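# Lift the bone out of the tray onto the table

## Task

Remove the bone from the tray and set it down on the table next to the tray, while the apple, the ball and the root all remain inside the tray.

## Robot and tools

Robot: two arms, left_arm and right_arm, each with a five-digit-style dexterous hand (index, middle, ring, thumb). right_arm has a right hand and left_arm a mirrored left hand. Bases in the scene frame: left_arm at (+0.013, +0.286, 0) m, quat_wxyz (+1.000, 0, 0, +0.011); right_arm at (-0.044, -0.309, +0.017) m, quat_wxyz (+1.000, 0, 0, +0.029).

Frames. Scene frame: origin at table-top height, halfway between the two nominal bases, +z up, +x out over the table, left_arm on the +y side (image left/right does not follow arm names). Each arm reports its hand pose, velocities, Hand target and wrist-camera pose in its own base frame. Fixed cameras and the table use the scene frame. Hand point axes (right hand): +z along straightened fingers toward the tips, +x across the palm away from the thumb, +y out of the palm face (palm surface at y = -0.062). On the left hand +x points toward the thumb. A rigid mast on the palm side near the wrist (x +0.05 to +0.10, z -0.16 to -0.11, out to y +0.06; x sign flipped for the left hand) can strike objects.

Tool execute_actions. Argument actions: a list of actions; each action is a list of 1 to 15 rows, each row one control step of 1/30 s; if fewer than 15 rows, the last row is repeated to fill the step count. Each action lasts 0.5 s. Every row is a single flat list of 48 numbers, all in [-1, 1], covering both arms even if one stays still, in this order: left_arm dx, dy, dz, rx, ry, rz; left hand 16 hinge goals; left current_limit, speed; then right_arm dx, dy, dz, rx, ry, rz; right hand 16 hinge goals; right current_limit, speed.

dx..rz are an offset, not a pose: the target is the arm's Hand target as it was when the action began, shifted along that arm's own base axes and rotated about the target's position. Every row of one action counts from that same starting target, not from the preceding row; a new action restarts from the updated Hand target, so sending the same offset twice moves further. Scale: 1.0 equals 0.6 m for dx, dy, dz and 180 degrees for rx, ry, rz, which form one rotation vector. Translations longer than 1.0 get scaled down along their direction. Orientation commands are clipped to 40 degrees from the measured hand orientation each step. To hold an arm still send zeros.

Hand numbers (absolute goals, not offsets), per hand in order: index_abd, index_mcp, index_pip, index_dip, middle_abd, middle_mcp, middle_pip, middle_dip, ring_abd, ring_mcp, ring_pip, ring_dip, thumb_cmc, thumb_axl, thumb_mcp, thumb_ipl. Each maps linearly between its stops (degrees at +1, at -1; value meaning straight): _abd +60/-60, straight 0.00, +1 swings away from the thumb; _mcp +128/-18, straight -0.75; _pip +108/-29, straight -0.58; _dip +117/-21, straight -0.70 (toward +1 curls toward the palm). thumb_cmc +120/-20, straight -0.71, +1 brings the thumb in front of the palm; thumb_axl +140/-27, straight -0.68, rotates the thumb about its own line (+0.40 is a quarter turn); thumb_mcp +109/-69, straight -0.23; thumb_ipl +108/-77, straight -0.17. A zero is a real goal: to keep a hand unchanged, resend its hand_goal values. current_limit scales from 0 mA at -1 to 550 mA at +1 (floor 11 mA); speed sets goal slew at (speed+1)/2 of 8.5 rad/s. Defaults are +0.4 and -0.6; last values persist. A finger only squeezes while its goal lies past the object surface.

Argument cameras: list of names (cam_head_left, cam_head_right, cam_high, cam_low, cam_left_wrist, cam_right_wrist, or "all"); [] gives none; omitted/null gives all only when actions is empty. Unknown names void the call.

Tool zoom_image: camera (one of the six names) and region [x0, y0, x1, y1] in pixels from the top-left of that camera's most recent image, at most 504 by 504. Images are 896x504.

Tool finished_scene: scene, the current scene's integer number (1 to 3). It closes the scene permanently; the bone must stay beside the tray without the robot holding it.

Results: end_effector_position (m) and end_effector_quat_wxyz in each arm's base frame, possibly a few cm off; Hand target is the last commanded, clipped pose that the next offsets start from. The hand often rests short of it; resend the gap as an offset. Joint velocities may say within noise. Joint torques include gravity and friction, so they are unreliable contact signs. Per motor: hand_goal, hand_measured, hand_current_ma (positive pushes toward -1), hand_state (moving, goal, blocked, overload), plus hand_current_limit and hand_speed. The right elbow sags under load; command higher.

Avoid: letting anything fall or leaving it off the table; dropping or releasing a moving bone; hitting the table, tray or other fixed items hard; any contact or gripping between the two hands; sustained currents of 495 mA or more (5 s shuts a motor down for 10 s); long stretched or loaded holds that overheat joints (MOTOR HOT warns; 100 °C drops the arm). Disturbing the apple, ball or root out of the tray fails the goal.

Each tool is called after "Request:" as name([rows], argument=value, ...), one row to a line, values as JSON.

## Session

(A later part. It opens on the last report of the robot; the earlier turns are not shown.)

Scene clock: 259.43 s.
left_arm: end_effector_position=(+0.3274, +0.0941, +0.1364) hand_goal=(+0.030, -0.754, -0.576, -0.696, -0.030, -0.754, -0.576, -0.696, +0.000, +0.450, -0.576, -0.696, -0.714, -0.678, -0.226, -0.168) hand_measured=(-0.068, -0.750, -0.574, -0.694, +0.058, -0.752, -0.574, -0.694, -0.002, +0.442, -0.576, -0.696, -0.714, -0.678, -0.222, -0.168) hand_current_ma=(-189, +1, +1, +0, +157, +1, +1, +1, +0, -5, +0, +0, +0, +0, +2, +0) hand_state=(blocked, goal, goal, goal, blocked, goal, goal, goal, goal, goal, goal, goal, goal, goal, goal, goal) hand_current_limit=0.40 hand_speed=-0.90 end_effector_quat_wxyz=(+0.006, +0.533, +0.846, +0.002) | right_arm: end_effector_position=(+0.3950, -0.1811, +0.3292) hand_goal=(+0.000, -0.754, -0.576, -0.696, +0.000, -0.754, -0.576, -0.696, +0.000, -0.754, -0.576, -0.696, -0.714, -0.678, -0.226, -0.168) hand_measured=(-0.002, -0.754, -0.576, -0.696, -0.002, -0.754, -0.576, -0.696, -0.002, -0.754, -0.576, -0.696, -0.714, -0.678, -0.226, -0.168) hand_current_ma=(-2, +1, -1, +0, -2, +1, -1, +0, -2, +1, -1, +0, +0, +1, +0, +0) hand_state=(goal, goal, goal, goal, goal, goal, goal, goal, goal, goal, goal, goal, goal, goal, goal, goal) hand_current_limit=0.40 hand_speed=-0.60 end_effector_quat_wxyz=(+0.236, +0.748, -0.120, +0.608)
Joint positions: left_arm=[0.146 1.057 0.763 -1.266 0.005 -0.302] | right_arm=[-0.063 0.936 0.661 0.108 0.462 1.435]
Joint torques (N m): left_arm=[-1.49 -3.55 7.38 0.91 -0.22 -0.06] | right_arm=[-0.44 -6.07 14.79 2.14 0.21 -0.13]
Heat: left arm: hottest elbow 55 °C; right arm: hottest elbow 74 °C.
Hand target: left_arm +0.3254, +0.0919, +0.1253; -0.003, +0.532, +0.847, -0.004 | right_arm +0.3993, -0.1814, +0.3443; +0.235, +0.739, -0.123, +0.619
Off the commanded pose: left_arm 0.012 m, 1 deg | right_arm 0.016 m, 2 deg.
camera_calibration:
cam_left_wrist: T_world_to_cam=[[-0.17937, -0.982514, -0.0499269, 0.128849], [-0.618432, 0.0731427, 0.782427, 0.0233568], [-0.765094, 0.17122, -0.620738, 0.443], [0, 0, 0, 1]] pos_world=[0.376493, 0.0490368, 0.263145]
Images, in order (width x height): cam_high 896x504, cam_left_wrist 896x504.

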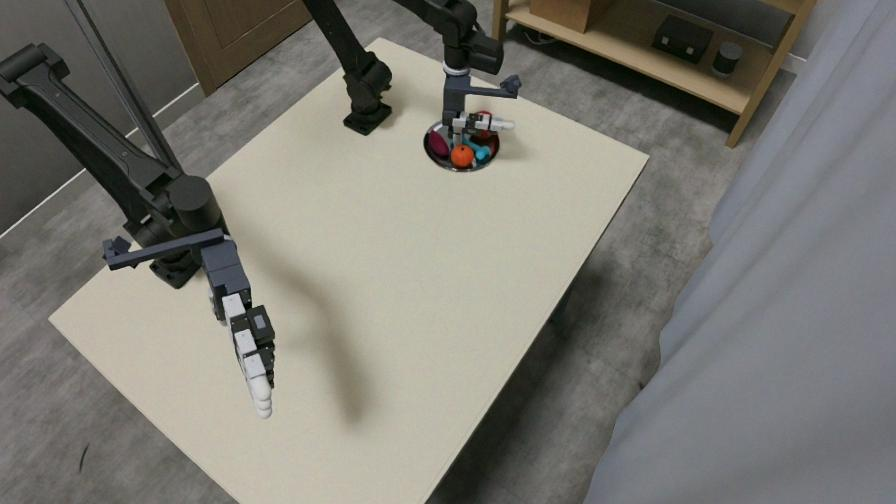

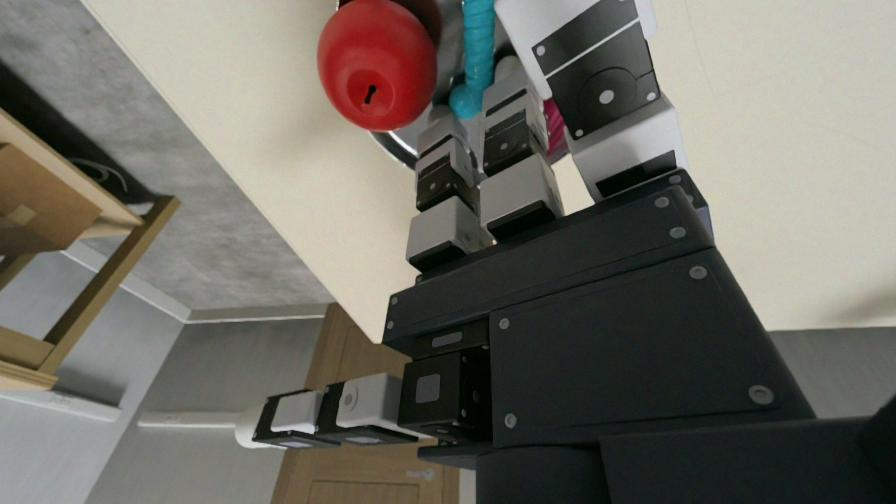

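Request:
execute_actions([
  [[-0.01,0,0.03,0,0,0,0.04,-0.754,-0.576,-0.696,-0.04,-0.754,-0.576,-0.696,0,0.45,-0.576,-0.696,-0.714,-0.678,-0.226,-0.168,0.4,-0.9,0,0,0,0,0,0,0,-0.754,-0.576,-0.696,0,-0.754,-0.576,-0.696,0,-0.754,-0.576,-0.696,-0.714,-0.678,-0.226,-0.168,0.4,-0.6]],
  [[-0.01,0,0.03,0,0,0,0.04,-0.754,-0.576,-0.696,-0.04,-0.754,-0.576,-0.696,0,0.45,-0.576,-0.696,-0.714,-0.678,-0.226,-0.168,0.4,-0.9,0,0,0,0,0,0,0,-0.754,-0.576,-0.696,0,-0.754,-0.576,-0.696,0,-0.754,-0.576,-0.696,-0.714,-0.678,-0.226,-0.168,0.4,-0.6]],
], cameras=["cam_left_wrist","cam_high"])

Request:
zoom_image(camera="cam_left_wrist", region=[400, 0, 540, 110])

Request:
zoom_image(camera="cam_high", region=[410, 80, 530, 190])

Scene clock: 263.93 s.
left_arm: end_effector_position=(+0.3026, +0.0906, +0.1414) hand_goal=(+0.040, -0.754, -0.576, -0.696, -0.040, -0.754, -0.576, -0.696, +0.000, +0.450, -0.576, -0.696, -0.714, -0.678, -0.226, -0.168) hand_measured=(-0.068, -0.748, -0.574, -0.694, +0.054, -0.754, -0.576, -0.694, -0.002, +0.442, -0.576, -0.696, -0.714, -0.678, -0.222, -0.168) hand_current_ma=(-220, +4, +1, +0, +175, +0, +0, +0, +0, -5, +0, +0, +0, +0, +2, +0) hand_state=(blocked, goal, goal, goal, blocked, goal, goal, goal, goal, goal, goal, goal, goal, goal, goal, goal) hand_current_limit=0.40 hand_speed=-0.90 end_effector_quat_wxyz=(-0.017, +0.533, +0.846, -0.017) | right_arm: end_effector_position=(+0.3950, -0.1811, +0.3292) hand_goal=(+0.000, -0.754, -0.576, -0.696, +0.000, -0.754, -0.576, -0.696, +0.000, -0.754, -0.576, -0.696, -0.714, -0.678, -0.226, -0.168) hand_measured=(-0.002, -0.754, -0.576, -0.696, -0.002, -0.754, -0.576, -0.696, -0.002, -0.754, -0.576, -0.696, -0.714, -0.678, -0.226, -0.168) hand_current_ma=(-2, +1, -1, +0, -2, +1, -1, +0, -2, +1, -1, +0, +0, +1, +0, +0) hand_state=(goal, goal, goal, goal, goal, goal, goal, goal, goal, goal, goal, goal, goal, goal, goal, goal) hand_current_limit=0.40 hand_speed=-0.60 end_effector_quat_wxyz=(+0.236, +0.748, -0.120, +0.608)
Joint positions: left_arm=[0.146 1.017 0.763 -1.365 0.004 -0.302] | right_arm=[-0.063 0.936 0.661 0.108 0.462 1.435]
Joint torques (N m): left_arm=[-0.97 -5.07 11.3 -0.17 -0.2 0] | right_arm=[-0.38 -6.07 14.79 2.14 0.2 -0.12]
Heat: left arm: hottest elbow 55 °C; right arm: hottest elbow 74 °C.
Hand target: left_arm +0.3134, +0.0919, +0.1613; -0.003, +0.532, +0.847, -0.004 | right_arm +0.3993, -0.1814, +0.3443; +0.235, +0.739, -0.123, +0.619
Off the commanded pose: left_arm 0.023 m, 2 deg | right_arm 0.016 m, 2 deg.
camera_calibration:
cam_left_wrist: T_world_to_cam=[[-0.18179, -0.982846, -0.031081, 0.119306], [-0.570994, 0.0797743, 0.817069, -0.0154663], [-0.800574, 0.166282, -0.575701, 0.432586], [0, 0, 0, 1]] pos_world=[0.359175, 0.0465621, 0.265385]
Images, in order (width x height): cam_high 896x504, cam_left_wrist 896x504.

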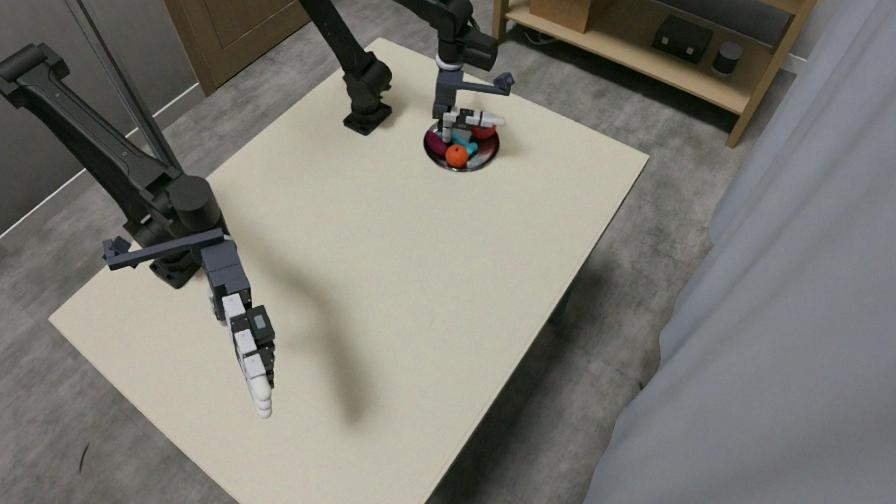

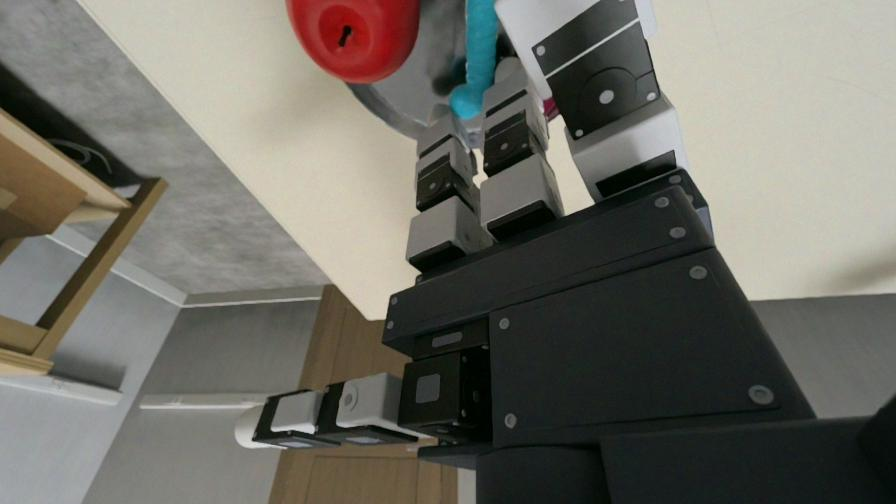

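Scaled by 3.600 from the camera's 896x504 image, which has a finer 1280x720 frame.

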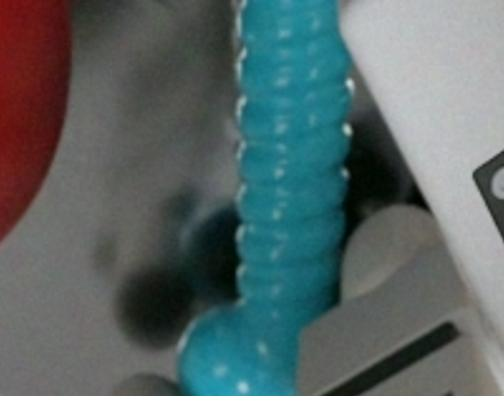

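Scaled by 4.200 from the camera's 896x504 image, which has a finer 1280x720 frame.

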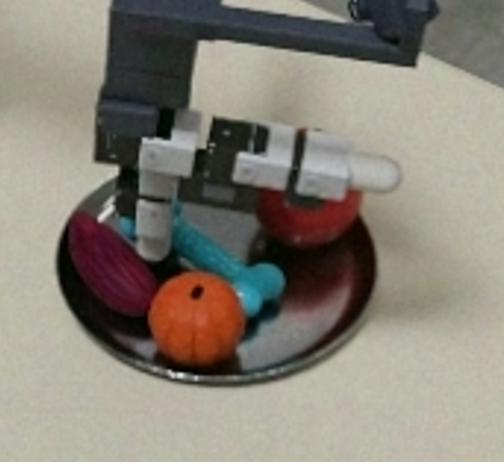

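Request:
execute_actions(actions=[], cameras=["cam_high","cam_low","cam_left_wrist","cam_head_left"])

Scene clock: 269.60 s.
left_arm: end_effector_position=(+0.3026, +0.0906, +0.1414) hand_goal=(+0.040, -0.754, -0.576, -0.696, -0.040, -0.754, -0.576, -0.696, +0.000, +0.450, -0.576, -0.696, -0.714, -0.678, -0.226, -0.168) hand_measured=(-0.068, -0.748, -0.574, -0.694, +0.054, -0.754, -0.576, -0.694, -0.002, +0.442, -0.576, -0.696, -0.714, -0.678, -0.222, -0.168) hand_current_ma=(-220, +4, +1, +0, +175, +0, +0, +0, +0, -5, +0, +0, +0, +0, +2, +0) hand_state=(blocked, goal, goal, goal, blocked, goal, goal, goal, goal, goal, goal, goal, goal, goal, goal, goal) hand_current_limit=0.40 hand_speed=-0.90 end_effector_quat_wxyz=(-0.017, +0.533, +0.846, -0.017) | right_arm: end_effector_position=(+0.3950, -0.1811, +0.3292) hand_goal=(+0.000, -0.754, -0.576, -0.696, +0.000, -0.754, -0.576, -0.696, +0.000, -0.754, -0.576, -0.696, -0.714, -0.678, -0.226, -0.168) hand_measured=(-0.002, -0.754, -0.576, -0.696, -0.002, -0.754, -0.576, -0.696, -0.002, -0.754, -0.576, -0.696, -0.714, -0.678, -0.226, -0.168) hand_current_ma=(-2, +1, -1, +0, -2, +1, -1, +0, -2, +1, -1, +0, +0, +1, +0, +0) hand_state=(goal, goal, goal, goal, goal, goal, goal, goal, goal, goal, goal, goal, goal, goal, goal, goal) hand_current_limit=0.40 hand_speed=-0.60 end_effector_quat_wxyz=(+0.236, +0.748, -0.120, +0.608)
Joint positions: left_arm=[0.146 1.017 0.763 -1.365 0.004 -0.302] | right_arm=[-0.063 0.936 0.661 0.108 0.462 1.435]
Joint velocities: within noise
Joint torques (N m): left_arm=[-0.97 -5.01 11.3 -0.08 -0.21 0] | right_arm=[-0.38 -6.01 14.78 2.13 0.2 -0.13]
Heat: left arm: hottest elbow 55 °C; right arm: hottest elbow 74 °C.
Hand target: left_arm +0.3134, +0.0919, +0.1613; -0.003, +0.532, +0.847, -0.004 | right_arm +0.3993, -0.1814, +0.3443; +0.235, +0.739, -0.123, +0.619
Off the commanded pose: left_arm 0.023 m, 2 deg | right_arm 0.016 m, 2 deg.
camera_calibration:
cam_left_wrist: T_world_to_cam=[[-0.18179, -0.982846, -0.031081, 0.119306], [-0.570994, 0.0797743, 0.817069, -0.0154663], [-0.800574, 0.166282, -0.575701, 0.432586], [0, 0, 0, 1]] pos_world=[0.359175, 0.0465621, 0.265385]
Images, in order (width x height): cam_head_left 896x504, cam_high 896x504, cam_low 896x504, cam_left_wrist 896x504.

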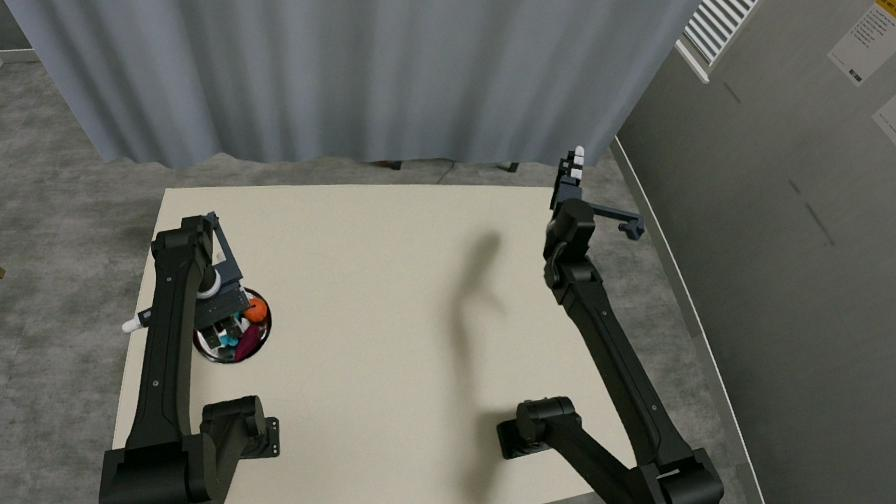

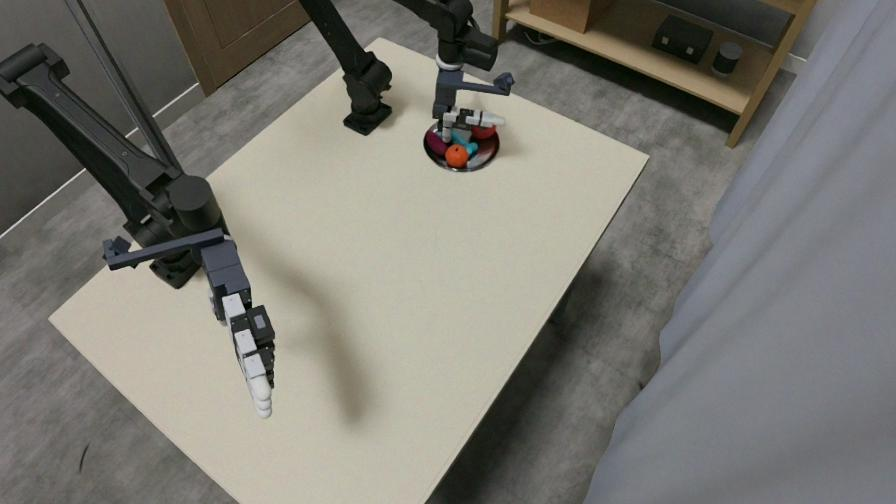

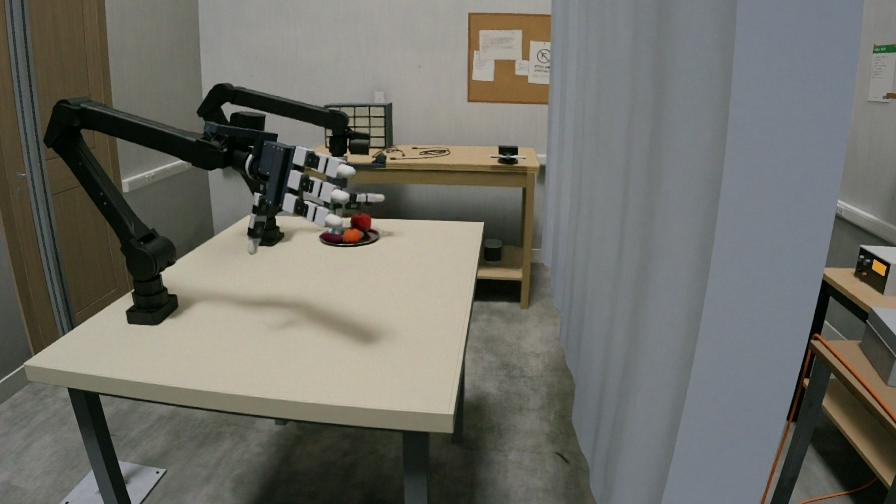

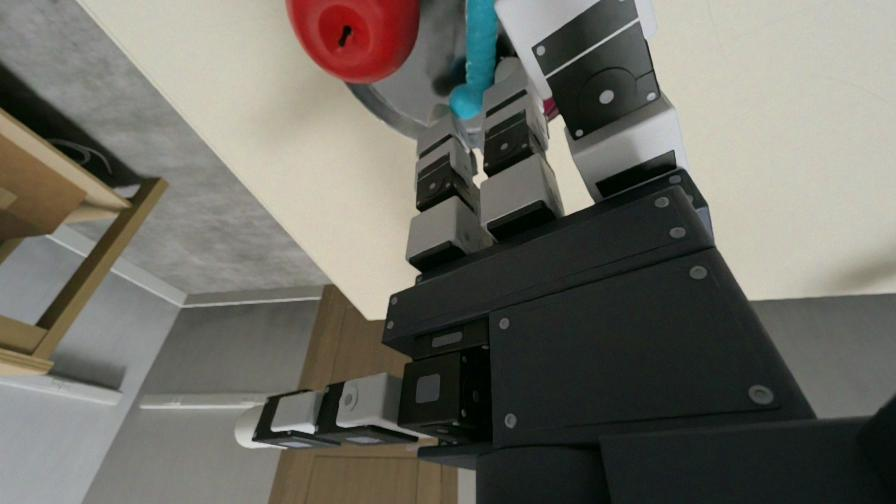

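Request:
zoom_image(camera="cam_left_wrist", region=[340, 0, 600, 180])

Request:
zoom_image(camera="cam_high", region=[410, 80, 530, 190])

Request:
zoom_image(camera="cam_head_left", region=[180, 270, 290, 370])

Request:
zoom_image(camera="cam_low", region=[300, 180, 400, 260])

Scaled by 1.938 from the camera's 896x504 image, which has a finer 1280x720 frame.

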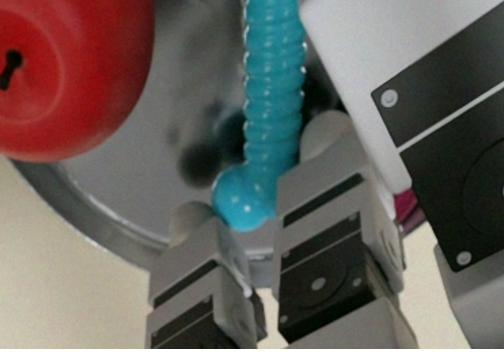

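Scaled by 4.200 from the camera's 896x504 image, which has a finer 1280x720 frame.

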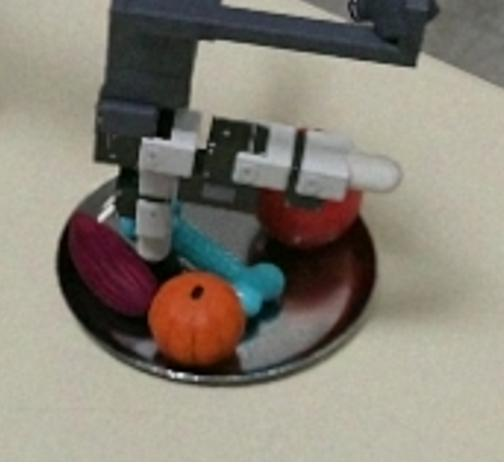

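Scaled by 4.582 from the camera's 896x504 image, which has a finer 1280x720 frame.

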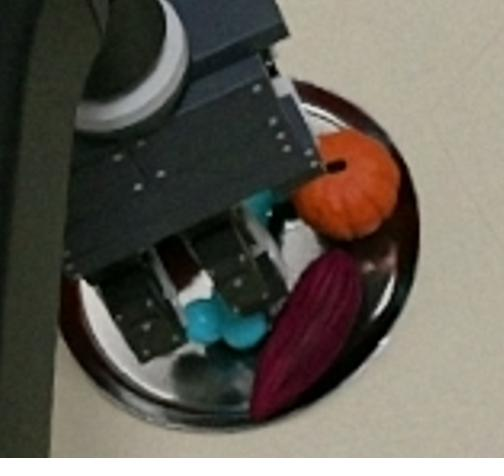

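Scaled by 5.040 from the camera's 896x504 image, which has a finer 1280x720 frame.

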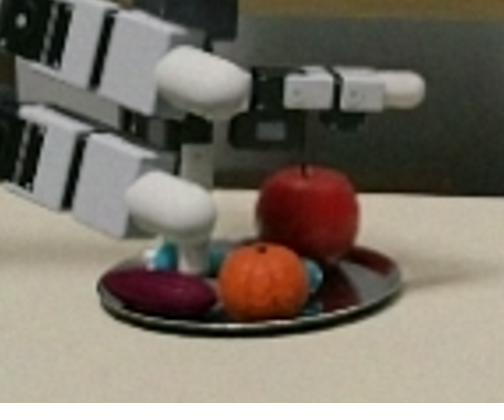

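Request:
execute_actions([
  [[0.005,0,0.035,0,0,0,0.05,-0.754,-0.576,-0.696,-0.05,-0.754,-0.576,-0.696,0,0.45,-0.576,-0.696,-0.714,-0.678,-0.226,-0.168,0.4,-0.9,0,0,0,0,0,0,0,-0.754,-0.576,-0.696,0,-0.754,-0.576,-0.696,0,-0.754,-0.576,-0.696,-0.714,-0.678,-0.226,-0.168,0.4,-0.6]],
], cameras=["cam_high","cam_low","cam_left_wrist"])

Request:
zoom_image(camera="cam_left_wrist", region=[340, 0, 600, 180])

Request:
zoom_image(camera="cam_high", region=[410, 80, 530, 190])

Request:
zoom_image(camera="cam_low", region=[300, 180, 400, 260])

Scene clock: 278.33 s.
left_arm: end_effector_position=(+0.3008, +0.0904, +0.1548) hand_goal=(+0.050, -0.754, -0.576, -0.696, -0.050, -0.754, -0.576, -0.696, +0.000, +0.450, -0.576, -0.696, -0.714, -0.678, -0.226, -0.168) hand_measured=(-0.068, -0.748, -0.574, -0.694, +0.050, -0.754, -0.576, -0.694, -0.002, +0.442, -0.576, -0.696, -0.714, -0.678, -0.222, -0.168) hand_current_ma=(-252, +4, +1, +0, +191, +0, +0, +0, +0, -5, +0, +0, +0, +0, +2, +0) hand_state=(blocked, goal, goal, goal, blocked, goal, goal, goal, goal, goal, goal, goal, goal, goal, goal, goal) hand_current_limit=0.40 hand_speed=-0.90 end_effector_quat_wxyz=(-0.024, +0.532, +0.846, -0.023) | right_arm: end_effector_position=(+0.3950, -0.1811, +0.3292) hand_goal=(+0.000, -0.754, -0.576, -0.696, +0.000, -0.754, -0.576, -0.696, +0.000, -0.754, -0.576, -0.696, -0.714, -0.678, -0.226, -0.168) hand_measured=(-0.002, -0.754, -0.576, -0.696, -0.002, -0.754, -0.576, -0.696, -0.002, -0.754, -0.576, -0.696, -0.714, -0.678, -0.226, -0.168) hand_current_ma=(-2, +1, -1, +0, -2, +1, -1, +0, -2, +1, -1, +0, +0, +1, +0, +0) hand_state=(goal, goal, goal, goal, goal, goal, goal, goal, goal, goal, goal, goal, goal, goal, goal, goal) hand_current_limit=0.40 hand_speed=-0.60 end_effector_quat_wxyz=(+0.236, +0.748, -0.120, +0.608)
Joint positions: left_arm=[0.146 1.015 0.801 -1.423 0.004 -0.302] | right_arm=[-0.063 0.936 0.661 0.108 0.462 1.435]
Joint torques (N m): left_arm=[-1.14 -5.19 12.51 -0.09 -0.19 -0.03] | right_arm=[-0.38 -6.07 14.78 2.14 0.21 -0.13]
Heat: left arm: hottest elbow 55 °C; right arm: hottest elbow 74 °C.
Hand target: left_arm +0.3164, +0.0919, +0.1822; -0.003, +0.532, +0.847, -0.004 | right_arm +0.3993, -0.1814, +0.3443; +0.235, +0.739, -0.123, +0.619
Off the commanded pose: left_arm 0.032 m, 3 deg | right_arm 0.016 m, 2 deg.
camera_calibration:
cam_left_wrist: T_world_to_cam=[[-0.18235, -0.982901, -0.025574, 0.118536], [-0.556349, 0.0816995, 0.826922, -0.0335384], [-0.810694, 0.165017, -0.561734, 0.439835], [0, 0, 0, 1]] pos_world=[0.359527, 0.0466688, 0.277835]
Images, in order (width x height): cam_high 896x504, cam_low 896x504, cam_left_wrist 896x504.

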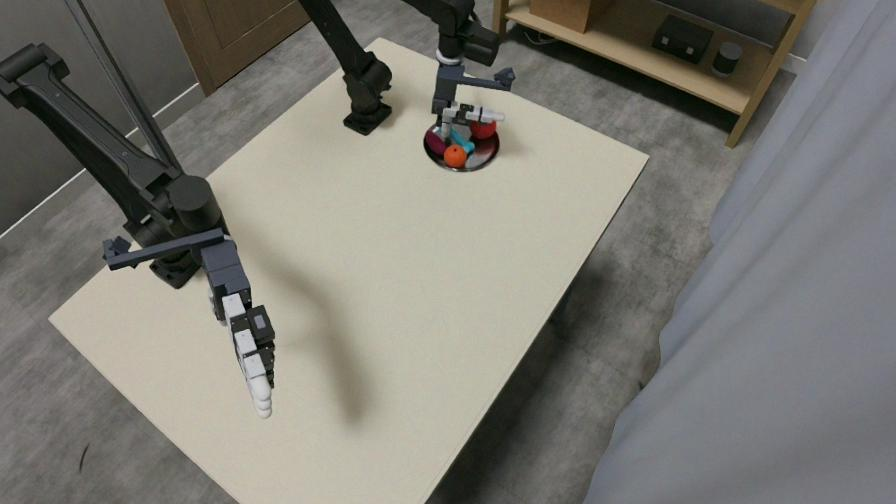

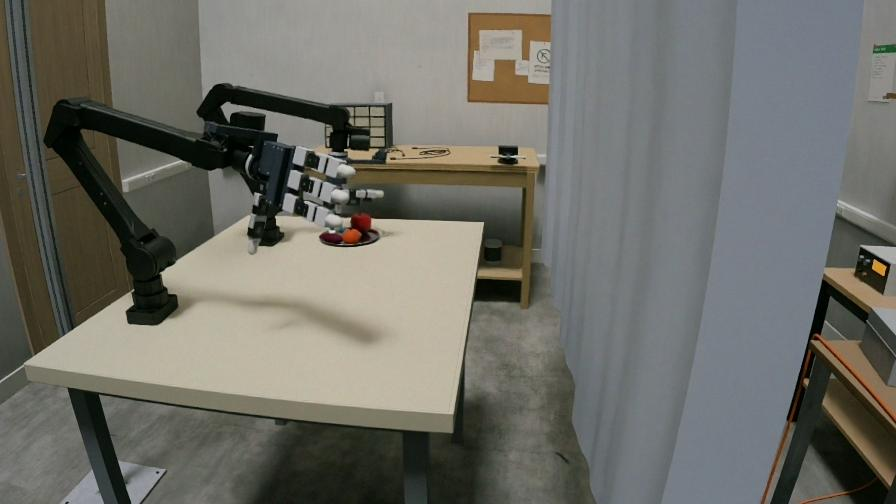

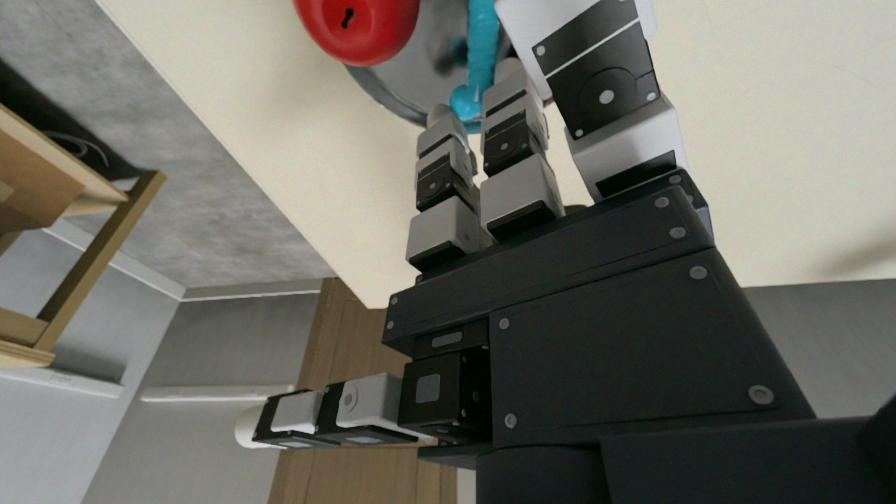

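Scaled by 1.938 from the camera's 896x504 image, which has a finer 1280x720 frame.

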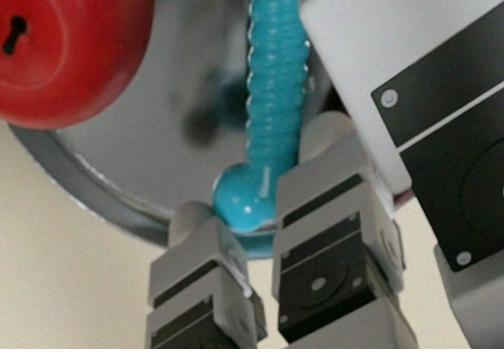

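Scaled by 4.200 from the camera's 896x504 image, which has a finer 1280x720 frame.

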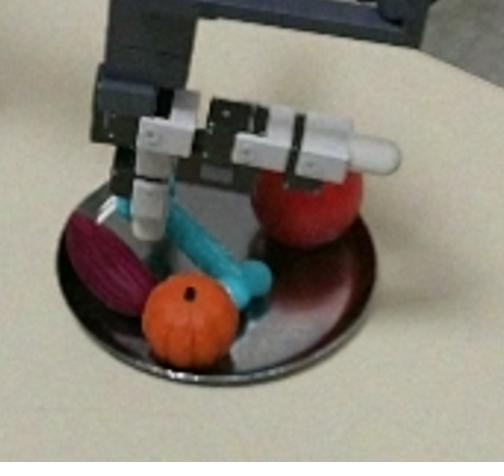

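Scaled by 5.040 from the camera's 896x504 image, which has a finer 1280x720 frame.

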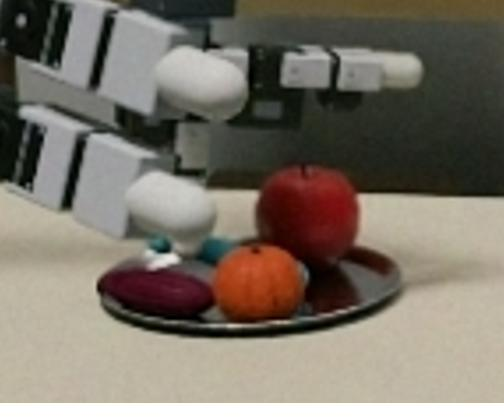

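Request:
execute_actions([
  [[-0.015,0,-0.05,0,0,0,0.05,-0.754,-0.576,-0.696,-0.05,-0.754,-0.576,-0.696,0,0.45,-0.576,-0.696,-0.714,-0.678,-0.226,-0.168,0.4,-0.9,0,0,0,0,0,0,0,-0.754,-0.576,-0.696,0,-0.754,-0.576,-0.696,0,-0.754,-0.576,-0.696,-0.714,-0.678,-0.226,-0.168,0.4,-0.6]],
  [[-0.012,0,-0.045,0,0,0,0.05,-0.754,-0.576,-0.696,-0.05,-0.754,-0.576,-0.696,0,0.45,-0.576,-0.696,-0.714,-0.678,-0.226,-0.168,0.4,-0.9,0,0,0,0,0,0,0,-0.754,-0.576,-0.696,0,-0.754,-0.576,-0.696,0,-0.754,-0.576,-0.696,-0.714,-0.678,-0.226,-0.168,0.4,-0.6]],
], cameras=["cam_high","cam_low","cam_left_wrist"])

Request:
zoom_image(camera="cam_left_wrist", region=[340, 0, 600, 180])

Request:
zoom_image(camera="cam_high", region=[410, 80, 530, 190])

Request:
zoom_image(camera="cam_low", region=[300, 180, 400, 260])

Scene clock: 288.30 s.
left_arm: end_effector_position=(+0.3043, +0.0912, +0.1338) hand_goal=(+0.050, -0.754, -0.576, -0.696, -0.050, -0.754, -0.576, -0.696, +0.000, +0.450, -0.576, -0.696, -0.714, -0.678, -0.226, -0.168) hand_measured=(-0.064, -0.752, -0.574, -0.694, +0.048, -0.762, -0.580, -0.696, -0.002, +0.442, -0.576, -0.696, -0.714, -0.678, -0.222, -0.168) hand_current_ma=(-238, +0, +0, +1, +186, -5, -1, +0, +0, -5, +0, +0, +0, +0, +2, +0) hand_state=(blocked, goal, goal, goal, blocked, goal, goal, goal, goal, goal, goal, goal, goal, goal, goal, goal) hand_current_limit=0.40 hand_speed=-0.90 end_effector_quat_wxyz=(-0.002, +0.533, +0.846, -0.003) | right_arm: end_effector_position=(+0.3950, -0.1811, +0.3292) hand_goal=(+0.000, -0.754, -0.576, -0.696, +0.000, -0.754, -0.576, -0.696, +0.000, -0.754, -0.576, -0.696, -0.714, -0.678, -0.226, -0.168) hand_measured=(-0.002, -0.754, -0.576, -0.696, -0.002, -0.754, -0.576, -0.696, -0.002, -0.754, -0.576, -0.696, -0.714, -0.678, -0.226, -0.168) hand_current_ma=(-2, +1, -1, +0, -2, +1, -1, +0, -2, +1, -1, +0, +0, +1, +0, +0) hand_state=(goal, goal, goal, goal, goal, goal, goal, goal, goal, goal, goal, goal, goal, goal, goal, goal) hand_current_limit=0.40 hand_speed=-0.60 end_effector_quat_wxyz=(+0.236, +0.748, -0.120, +0.608)
Joint positions: left_arm=[0.146 0.999 0.724 -1.302 0.002 -0.302] | right_arm=[-0.063 0.936 0.661 0.108 0.462 1.435]
Joint torques (N m): left_arm=[-0.44 -4.19 6.72 1.1 -0.12 0.09] | right_arm=[-0.38 -6.01 14.79 2.14 0.21 -0.13]
Heat: left arm: hottest elbow 59 °C; right arm: hottest elbow 75 °C.
Hand target: left_arm +0.3001, +0.0919, +0.1252; -0.003, +0.532, +0.847, -0.004 | right_arm +0.3993, -0.1814, +0.3443; +0.235, +0.739, -0.123, +0.619
Off the commanded pose: left_arm 0.010 m, 0 deg | right_arm 0.016 m, 2 deg.
camera_calibration:
cam_left_wrist: T_world_to_cam=[[-0.180276, -0.982528, -0.046258, 0.121455], [-0.603894, 0.0734371, 0.793674, 0.00535079], [-0.77641, 0.171015, -0.606582, 0.425707], [0, 0, 0, 1]] pos_world=[0.35565, 0.0461378, 0.259598]
Images, in order (width x height): cam_high 896x504, cam_low 896x504, cam_left_wrist 896x504.

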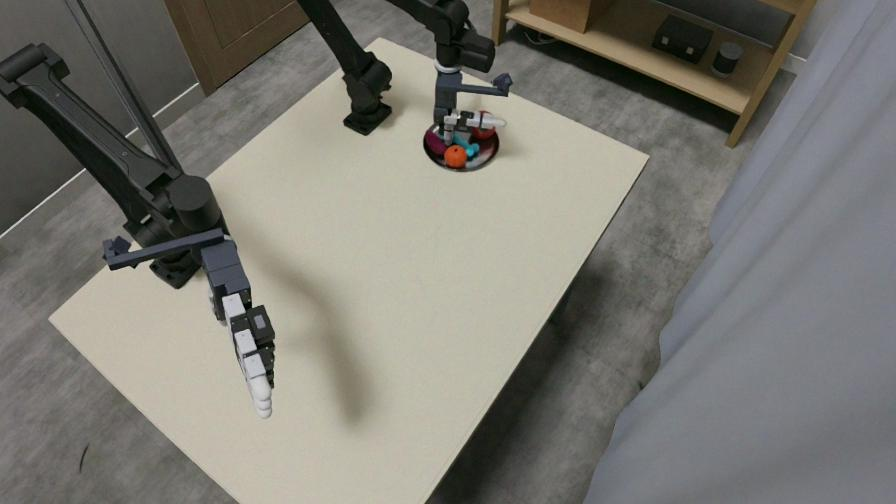

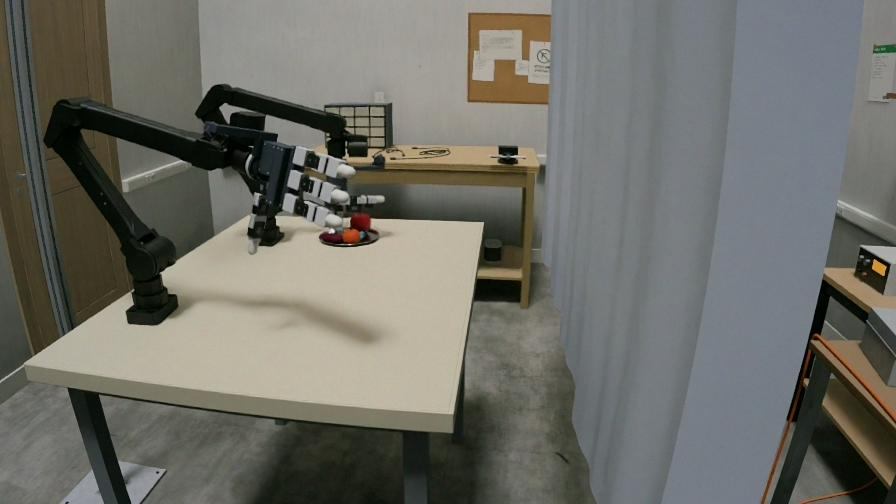

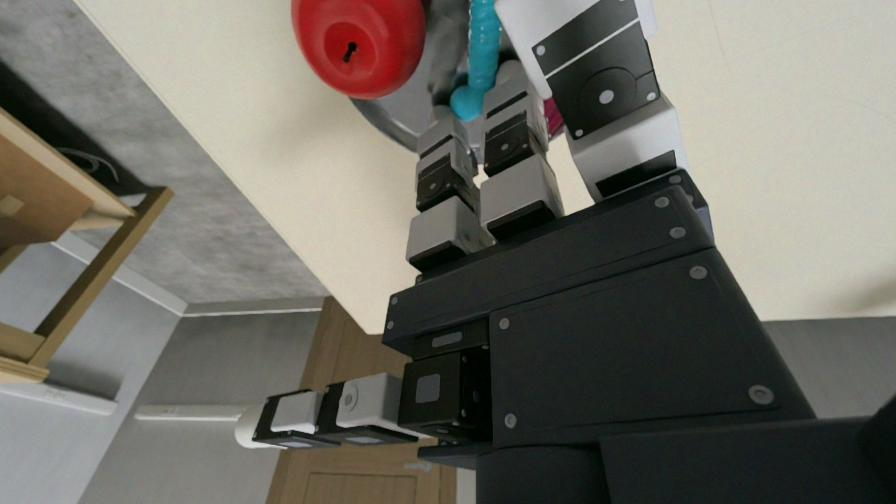

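Scaled by 1.938 from the camera's 896x504 image, which has a finer 1280x720 frame.

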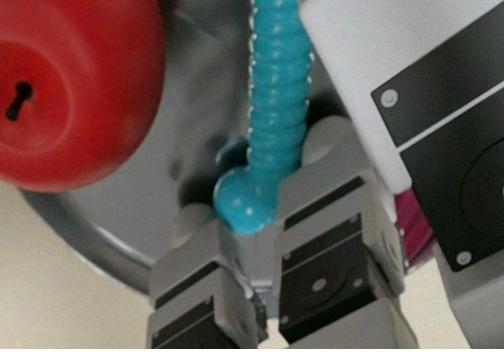

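Scaled by 4.200 from the camera's 896x504 image, which has a finer 1280x720 frame.

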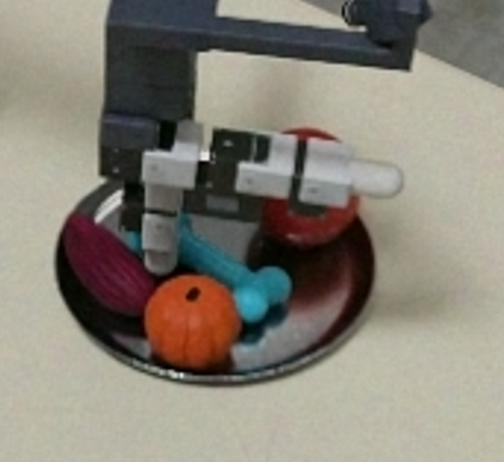

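Scaled by 5.040 from the camera's 896x504 image, which has a finer 1280x720 frame.

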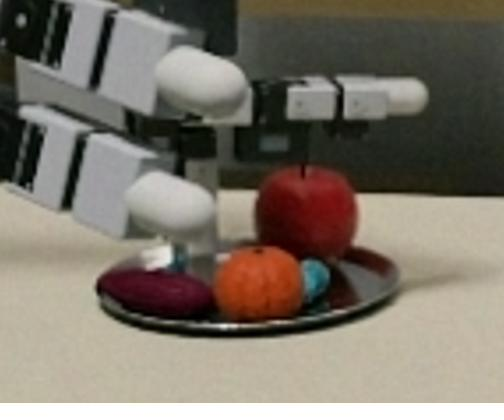

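Request:
execute_actions([
  [[0,0,0.0,0,0,0,-0.104,-0.754,-0.576,-0.696,0.104,-0.754,-0.576,-0.696,0,0.45,-0.576,-0.696,-0.714,-0.678,-0.226,-0.168,0.4,-0.85,0,0,0,0,0,0,0,-0.754,-0.576,-0.696,0,-0.754,-0.576,-0.696,0,-0.754,-0.576,-0.696,-0.714,-0.678,-0.226,-0.168,0.4,-0.6]],
  [[0.03,0,0.03,0,0,0,-0.12,-0.754,-0.576,-0.696,0.12,-0.754,-0.576,-0.696,0,0.45,-0.576,-0.696,-0.714,-0.678,-0.226,-0.168,0.4,-0.85,0,0,0,0,0,0,0,-0.754,-0.576,-0.696,0,-0.754,-0.576,-0.696,0,-0.754,-0.576,-0.696,-0.714,-0.678,-0.226,-0.168,0.4,-0.6]],
  [[0.005,0,0.06,0,0,0,-0.12,-0.754,-0.576,-0.696,0.12,-0.754,-0.576,-0.696,0,0.45,-0.576,-0.696,-0.714,-0.678,-0.226,-0.168,0.4,-0.85,0,0,0,0,0,0,0,-0.754,-0.576,-0.696,0,-0.754,-0.576,-0.696,0,-0.754,-0.576,-0.696,-0.714,-0.678,-0.226,-0.168,0.4,-0.6]],
  [[0,0,0.05,0,0,0,-0.12,-0.754,-0.576,-0.696,0.12,-0.754,-0.576,-0.696,0,0.45,-0.576,-0.696,-0.714,-0.678,-0.226,-0.168,0.4,-0.6,0,0,0,0,0,0,0,-0.754,-0.576,-0.696,0,-0.754,-0.576,-0.696,0,-0.754,-0.576,-0.696,-0.714,-0.678,-0.226,-0.168,0.4,-0.6]],
], cameras=["cam_high","cam_low","cam_left_wrist","cam_head_left"])

Request:
zoom_image(camera="cam_left_wrist", region=[340, 0, 600, 180])

Request:
zoom_image(camera="cam_high", region=[410, 80, 530, 190])

Request:
zoom_image(camera="cam_head_left", region=[180, 270, 290, 370])

Scene clock: 296.57 s.
left_arm: end_effector_position=(+0.3077, +0.0917, +0.1844) hand_goal=(-0.120, -0.754, -0.576, -0.696, +0.120, -0.754, -0.576, -0.696, +0.000, +0.450, -0.576, -0.696, -0.714, -0.678, -0.226, -0.168) hand_measured=(-0.116, -0.752, -0.574, -0.694, +0.116, -0.750, -0.576, -0.696, -0.002, +0.442, -0.576, -0.696, -0.714, -0.678, -0.222, -0.168) hand_current_ma=(+2, +0, +0, +1, -1, +2, +0, +0, +0, -5, +0, +0, +0, +0, +2, +0) hand_state=(goal, goal, goal, goal, goal, goal, goal, goal, goal, goal, goal, goal, goal, goal, goal, goal) hand_current_limit=0.40 hand_speed=-0.60 end_effector_quat_wxyz=(-0.022, +0.532, +0.846, -0.020) | right_arm: end_effector_position=(+0.3950, -0.1811, +0.3292) hand_goal=(+0.000, -0.754, -0.576, -0.696, +0.000, -0.754, -0.576, -0.696, +0.000, -0.754, -0.576, -0.696, -0.714, -0.678, -0.226, -0.168) hand_measured=(-0.002, -0.754, -0.576, -0.696, -0.002, -0.754, -0.576, -0.696, -0.002, -0.754, -0.576, -0.696, -0.714, -0.678, -0.226, -0.168) hand_current_ma=(-2, +1, -1, +0, -2, +1, -1, +0, -2, +1, -1, +0, +0, +1, +0, +0) hand_state=(goal, goal, goal, goal, goal, goal, goal, goal, goal, goal, goal, goal, goal, goal, goal, goal) hand_current_limit=0.40 hand_speed=-0.60 end_effector_quat_wxyz=(+0.236, +0.748, -0.120, +0.608)
Joint positions: left_arm=[0.146 1.015 0.878 -1.493 0.002 -0.302] | right_arm=[-0.063 0.936 0.661 0.108 0.462 1.435]
Joint torques (N m): left_arm=[-1.38 -4.89 12.42 -0.09 -0.11 -0.05] | right_arm=[-0.38 -6.07 14.79 2.13 0.21 -0.13]
Heat: left arm: hottest elbow 58 °C; right arm: hottest elbow 75 °C.
Hand target: left_arm +0.3210, +0.0919, +0.2091; -0.003, +0.532, +0.847, -0.004 | right_arm +0.3993, -0.1814, +0.3443; +0.235, +0.739, -0.123, +0.619
Off the commanded pose: left_arm 0.028 m, 3 deg | right_arm 0.016 m, 2 deg.
camera_calibration:
cam_left_wrist: T_world_to_cam=[[-0.182264, -0.982809, -0.029436, 0.122439], [-0.562119, 0.0795899, 0.823218, -0.0516215], [-0.806723, 0.166589, -0.566962, 0.461506], [0, 0, 0, 1]] pos_world=[0.365607, 0.0475607, 0.307756]
Images, in order (width x height): cam_head_left 896x504, cam_high 896x504, cam_low 896x504, cam_left_wrist 896x504.

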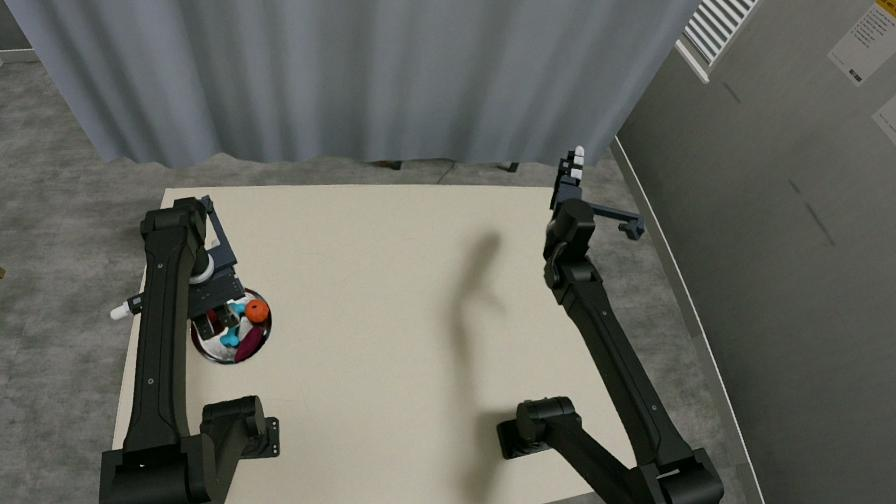

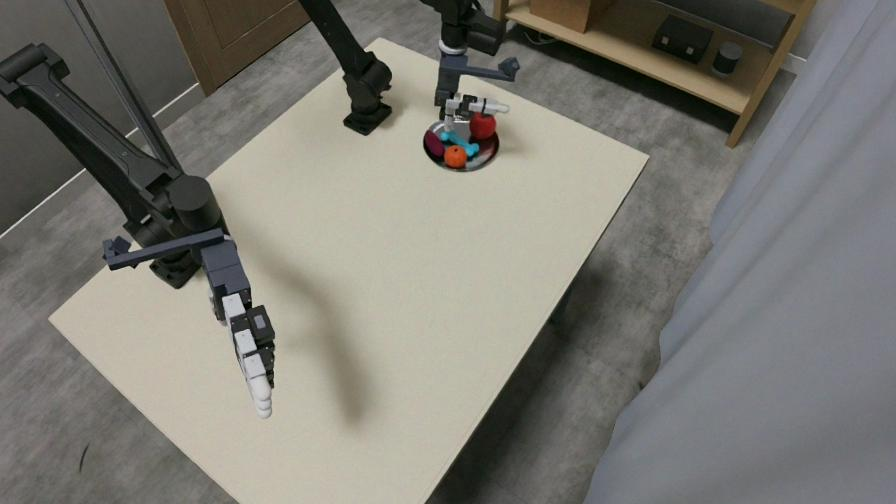

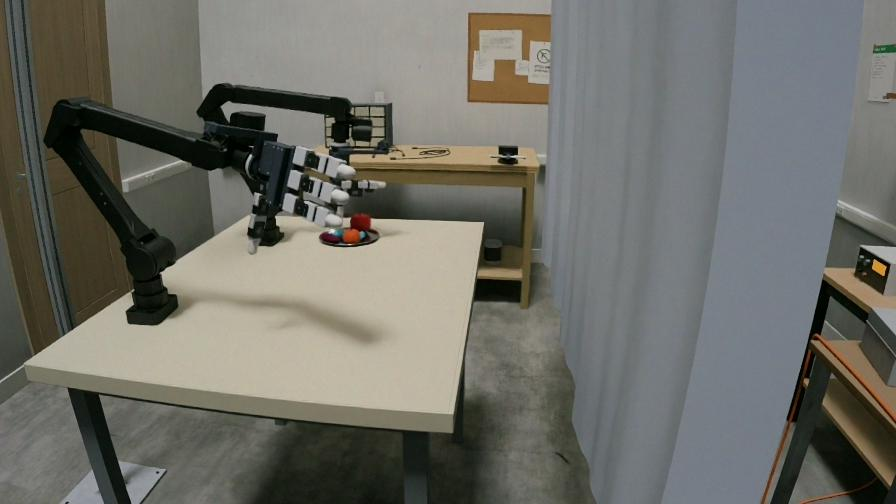

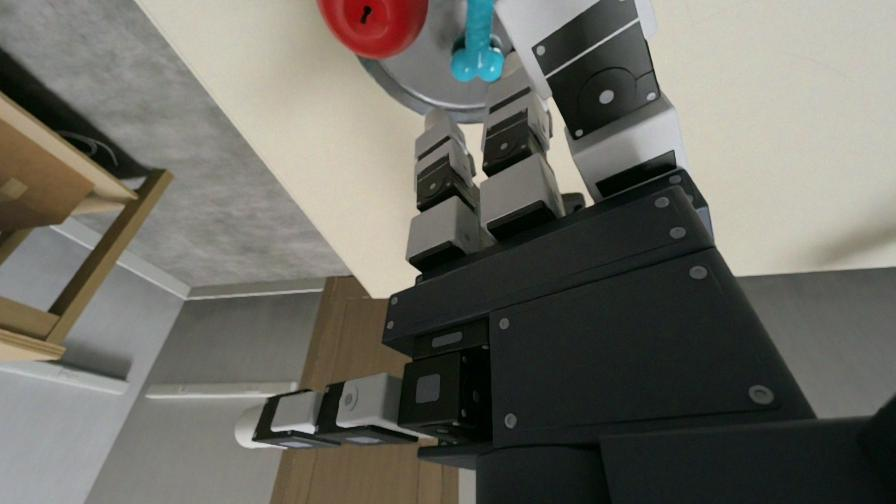

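Scaled by 1.938 from the camera's 896x504 image, which has a finer 1280x720 frame.

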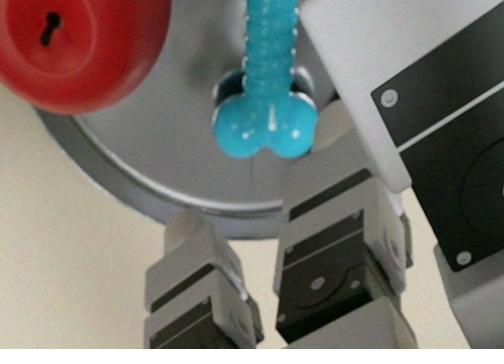

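Scaled by 4.200 from the camera's 896x504 image, which has a finer 1280x720 frame.

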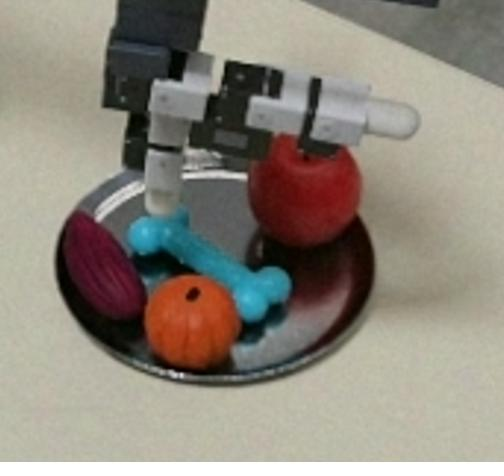

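Scaled by 4.582 from the camera's 896x504 image, which has a finer 1280x720 frame.

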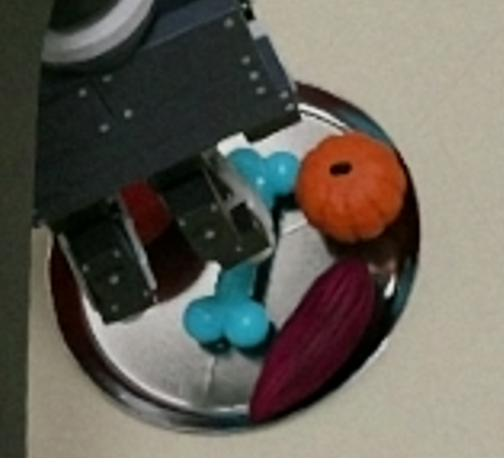

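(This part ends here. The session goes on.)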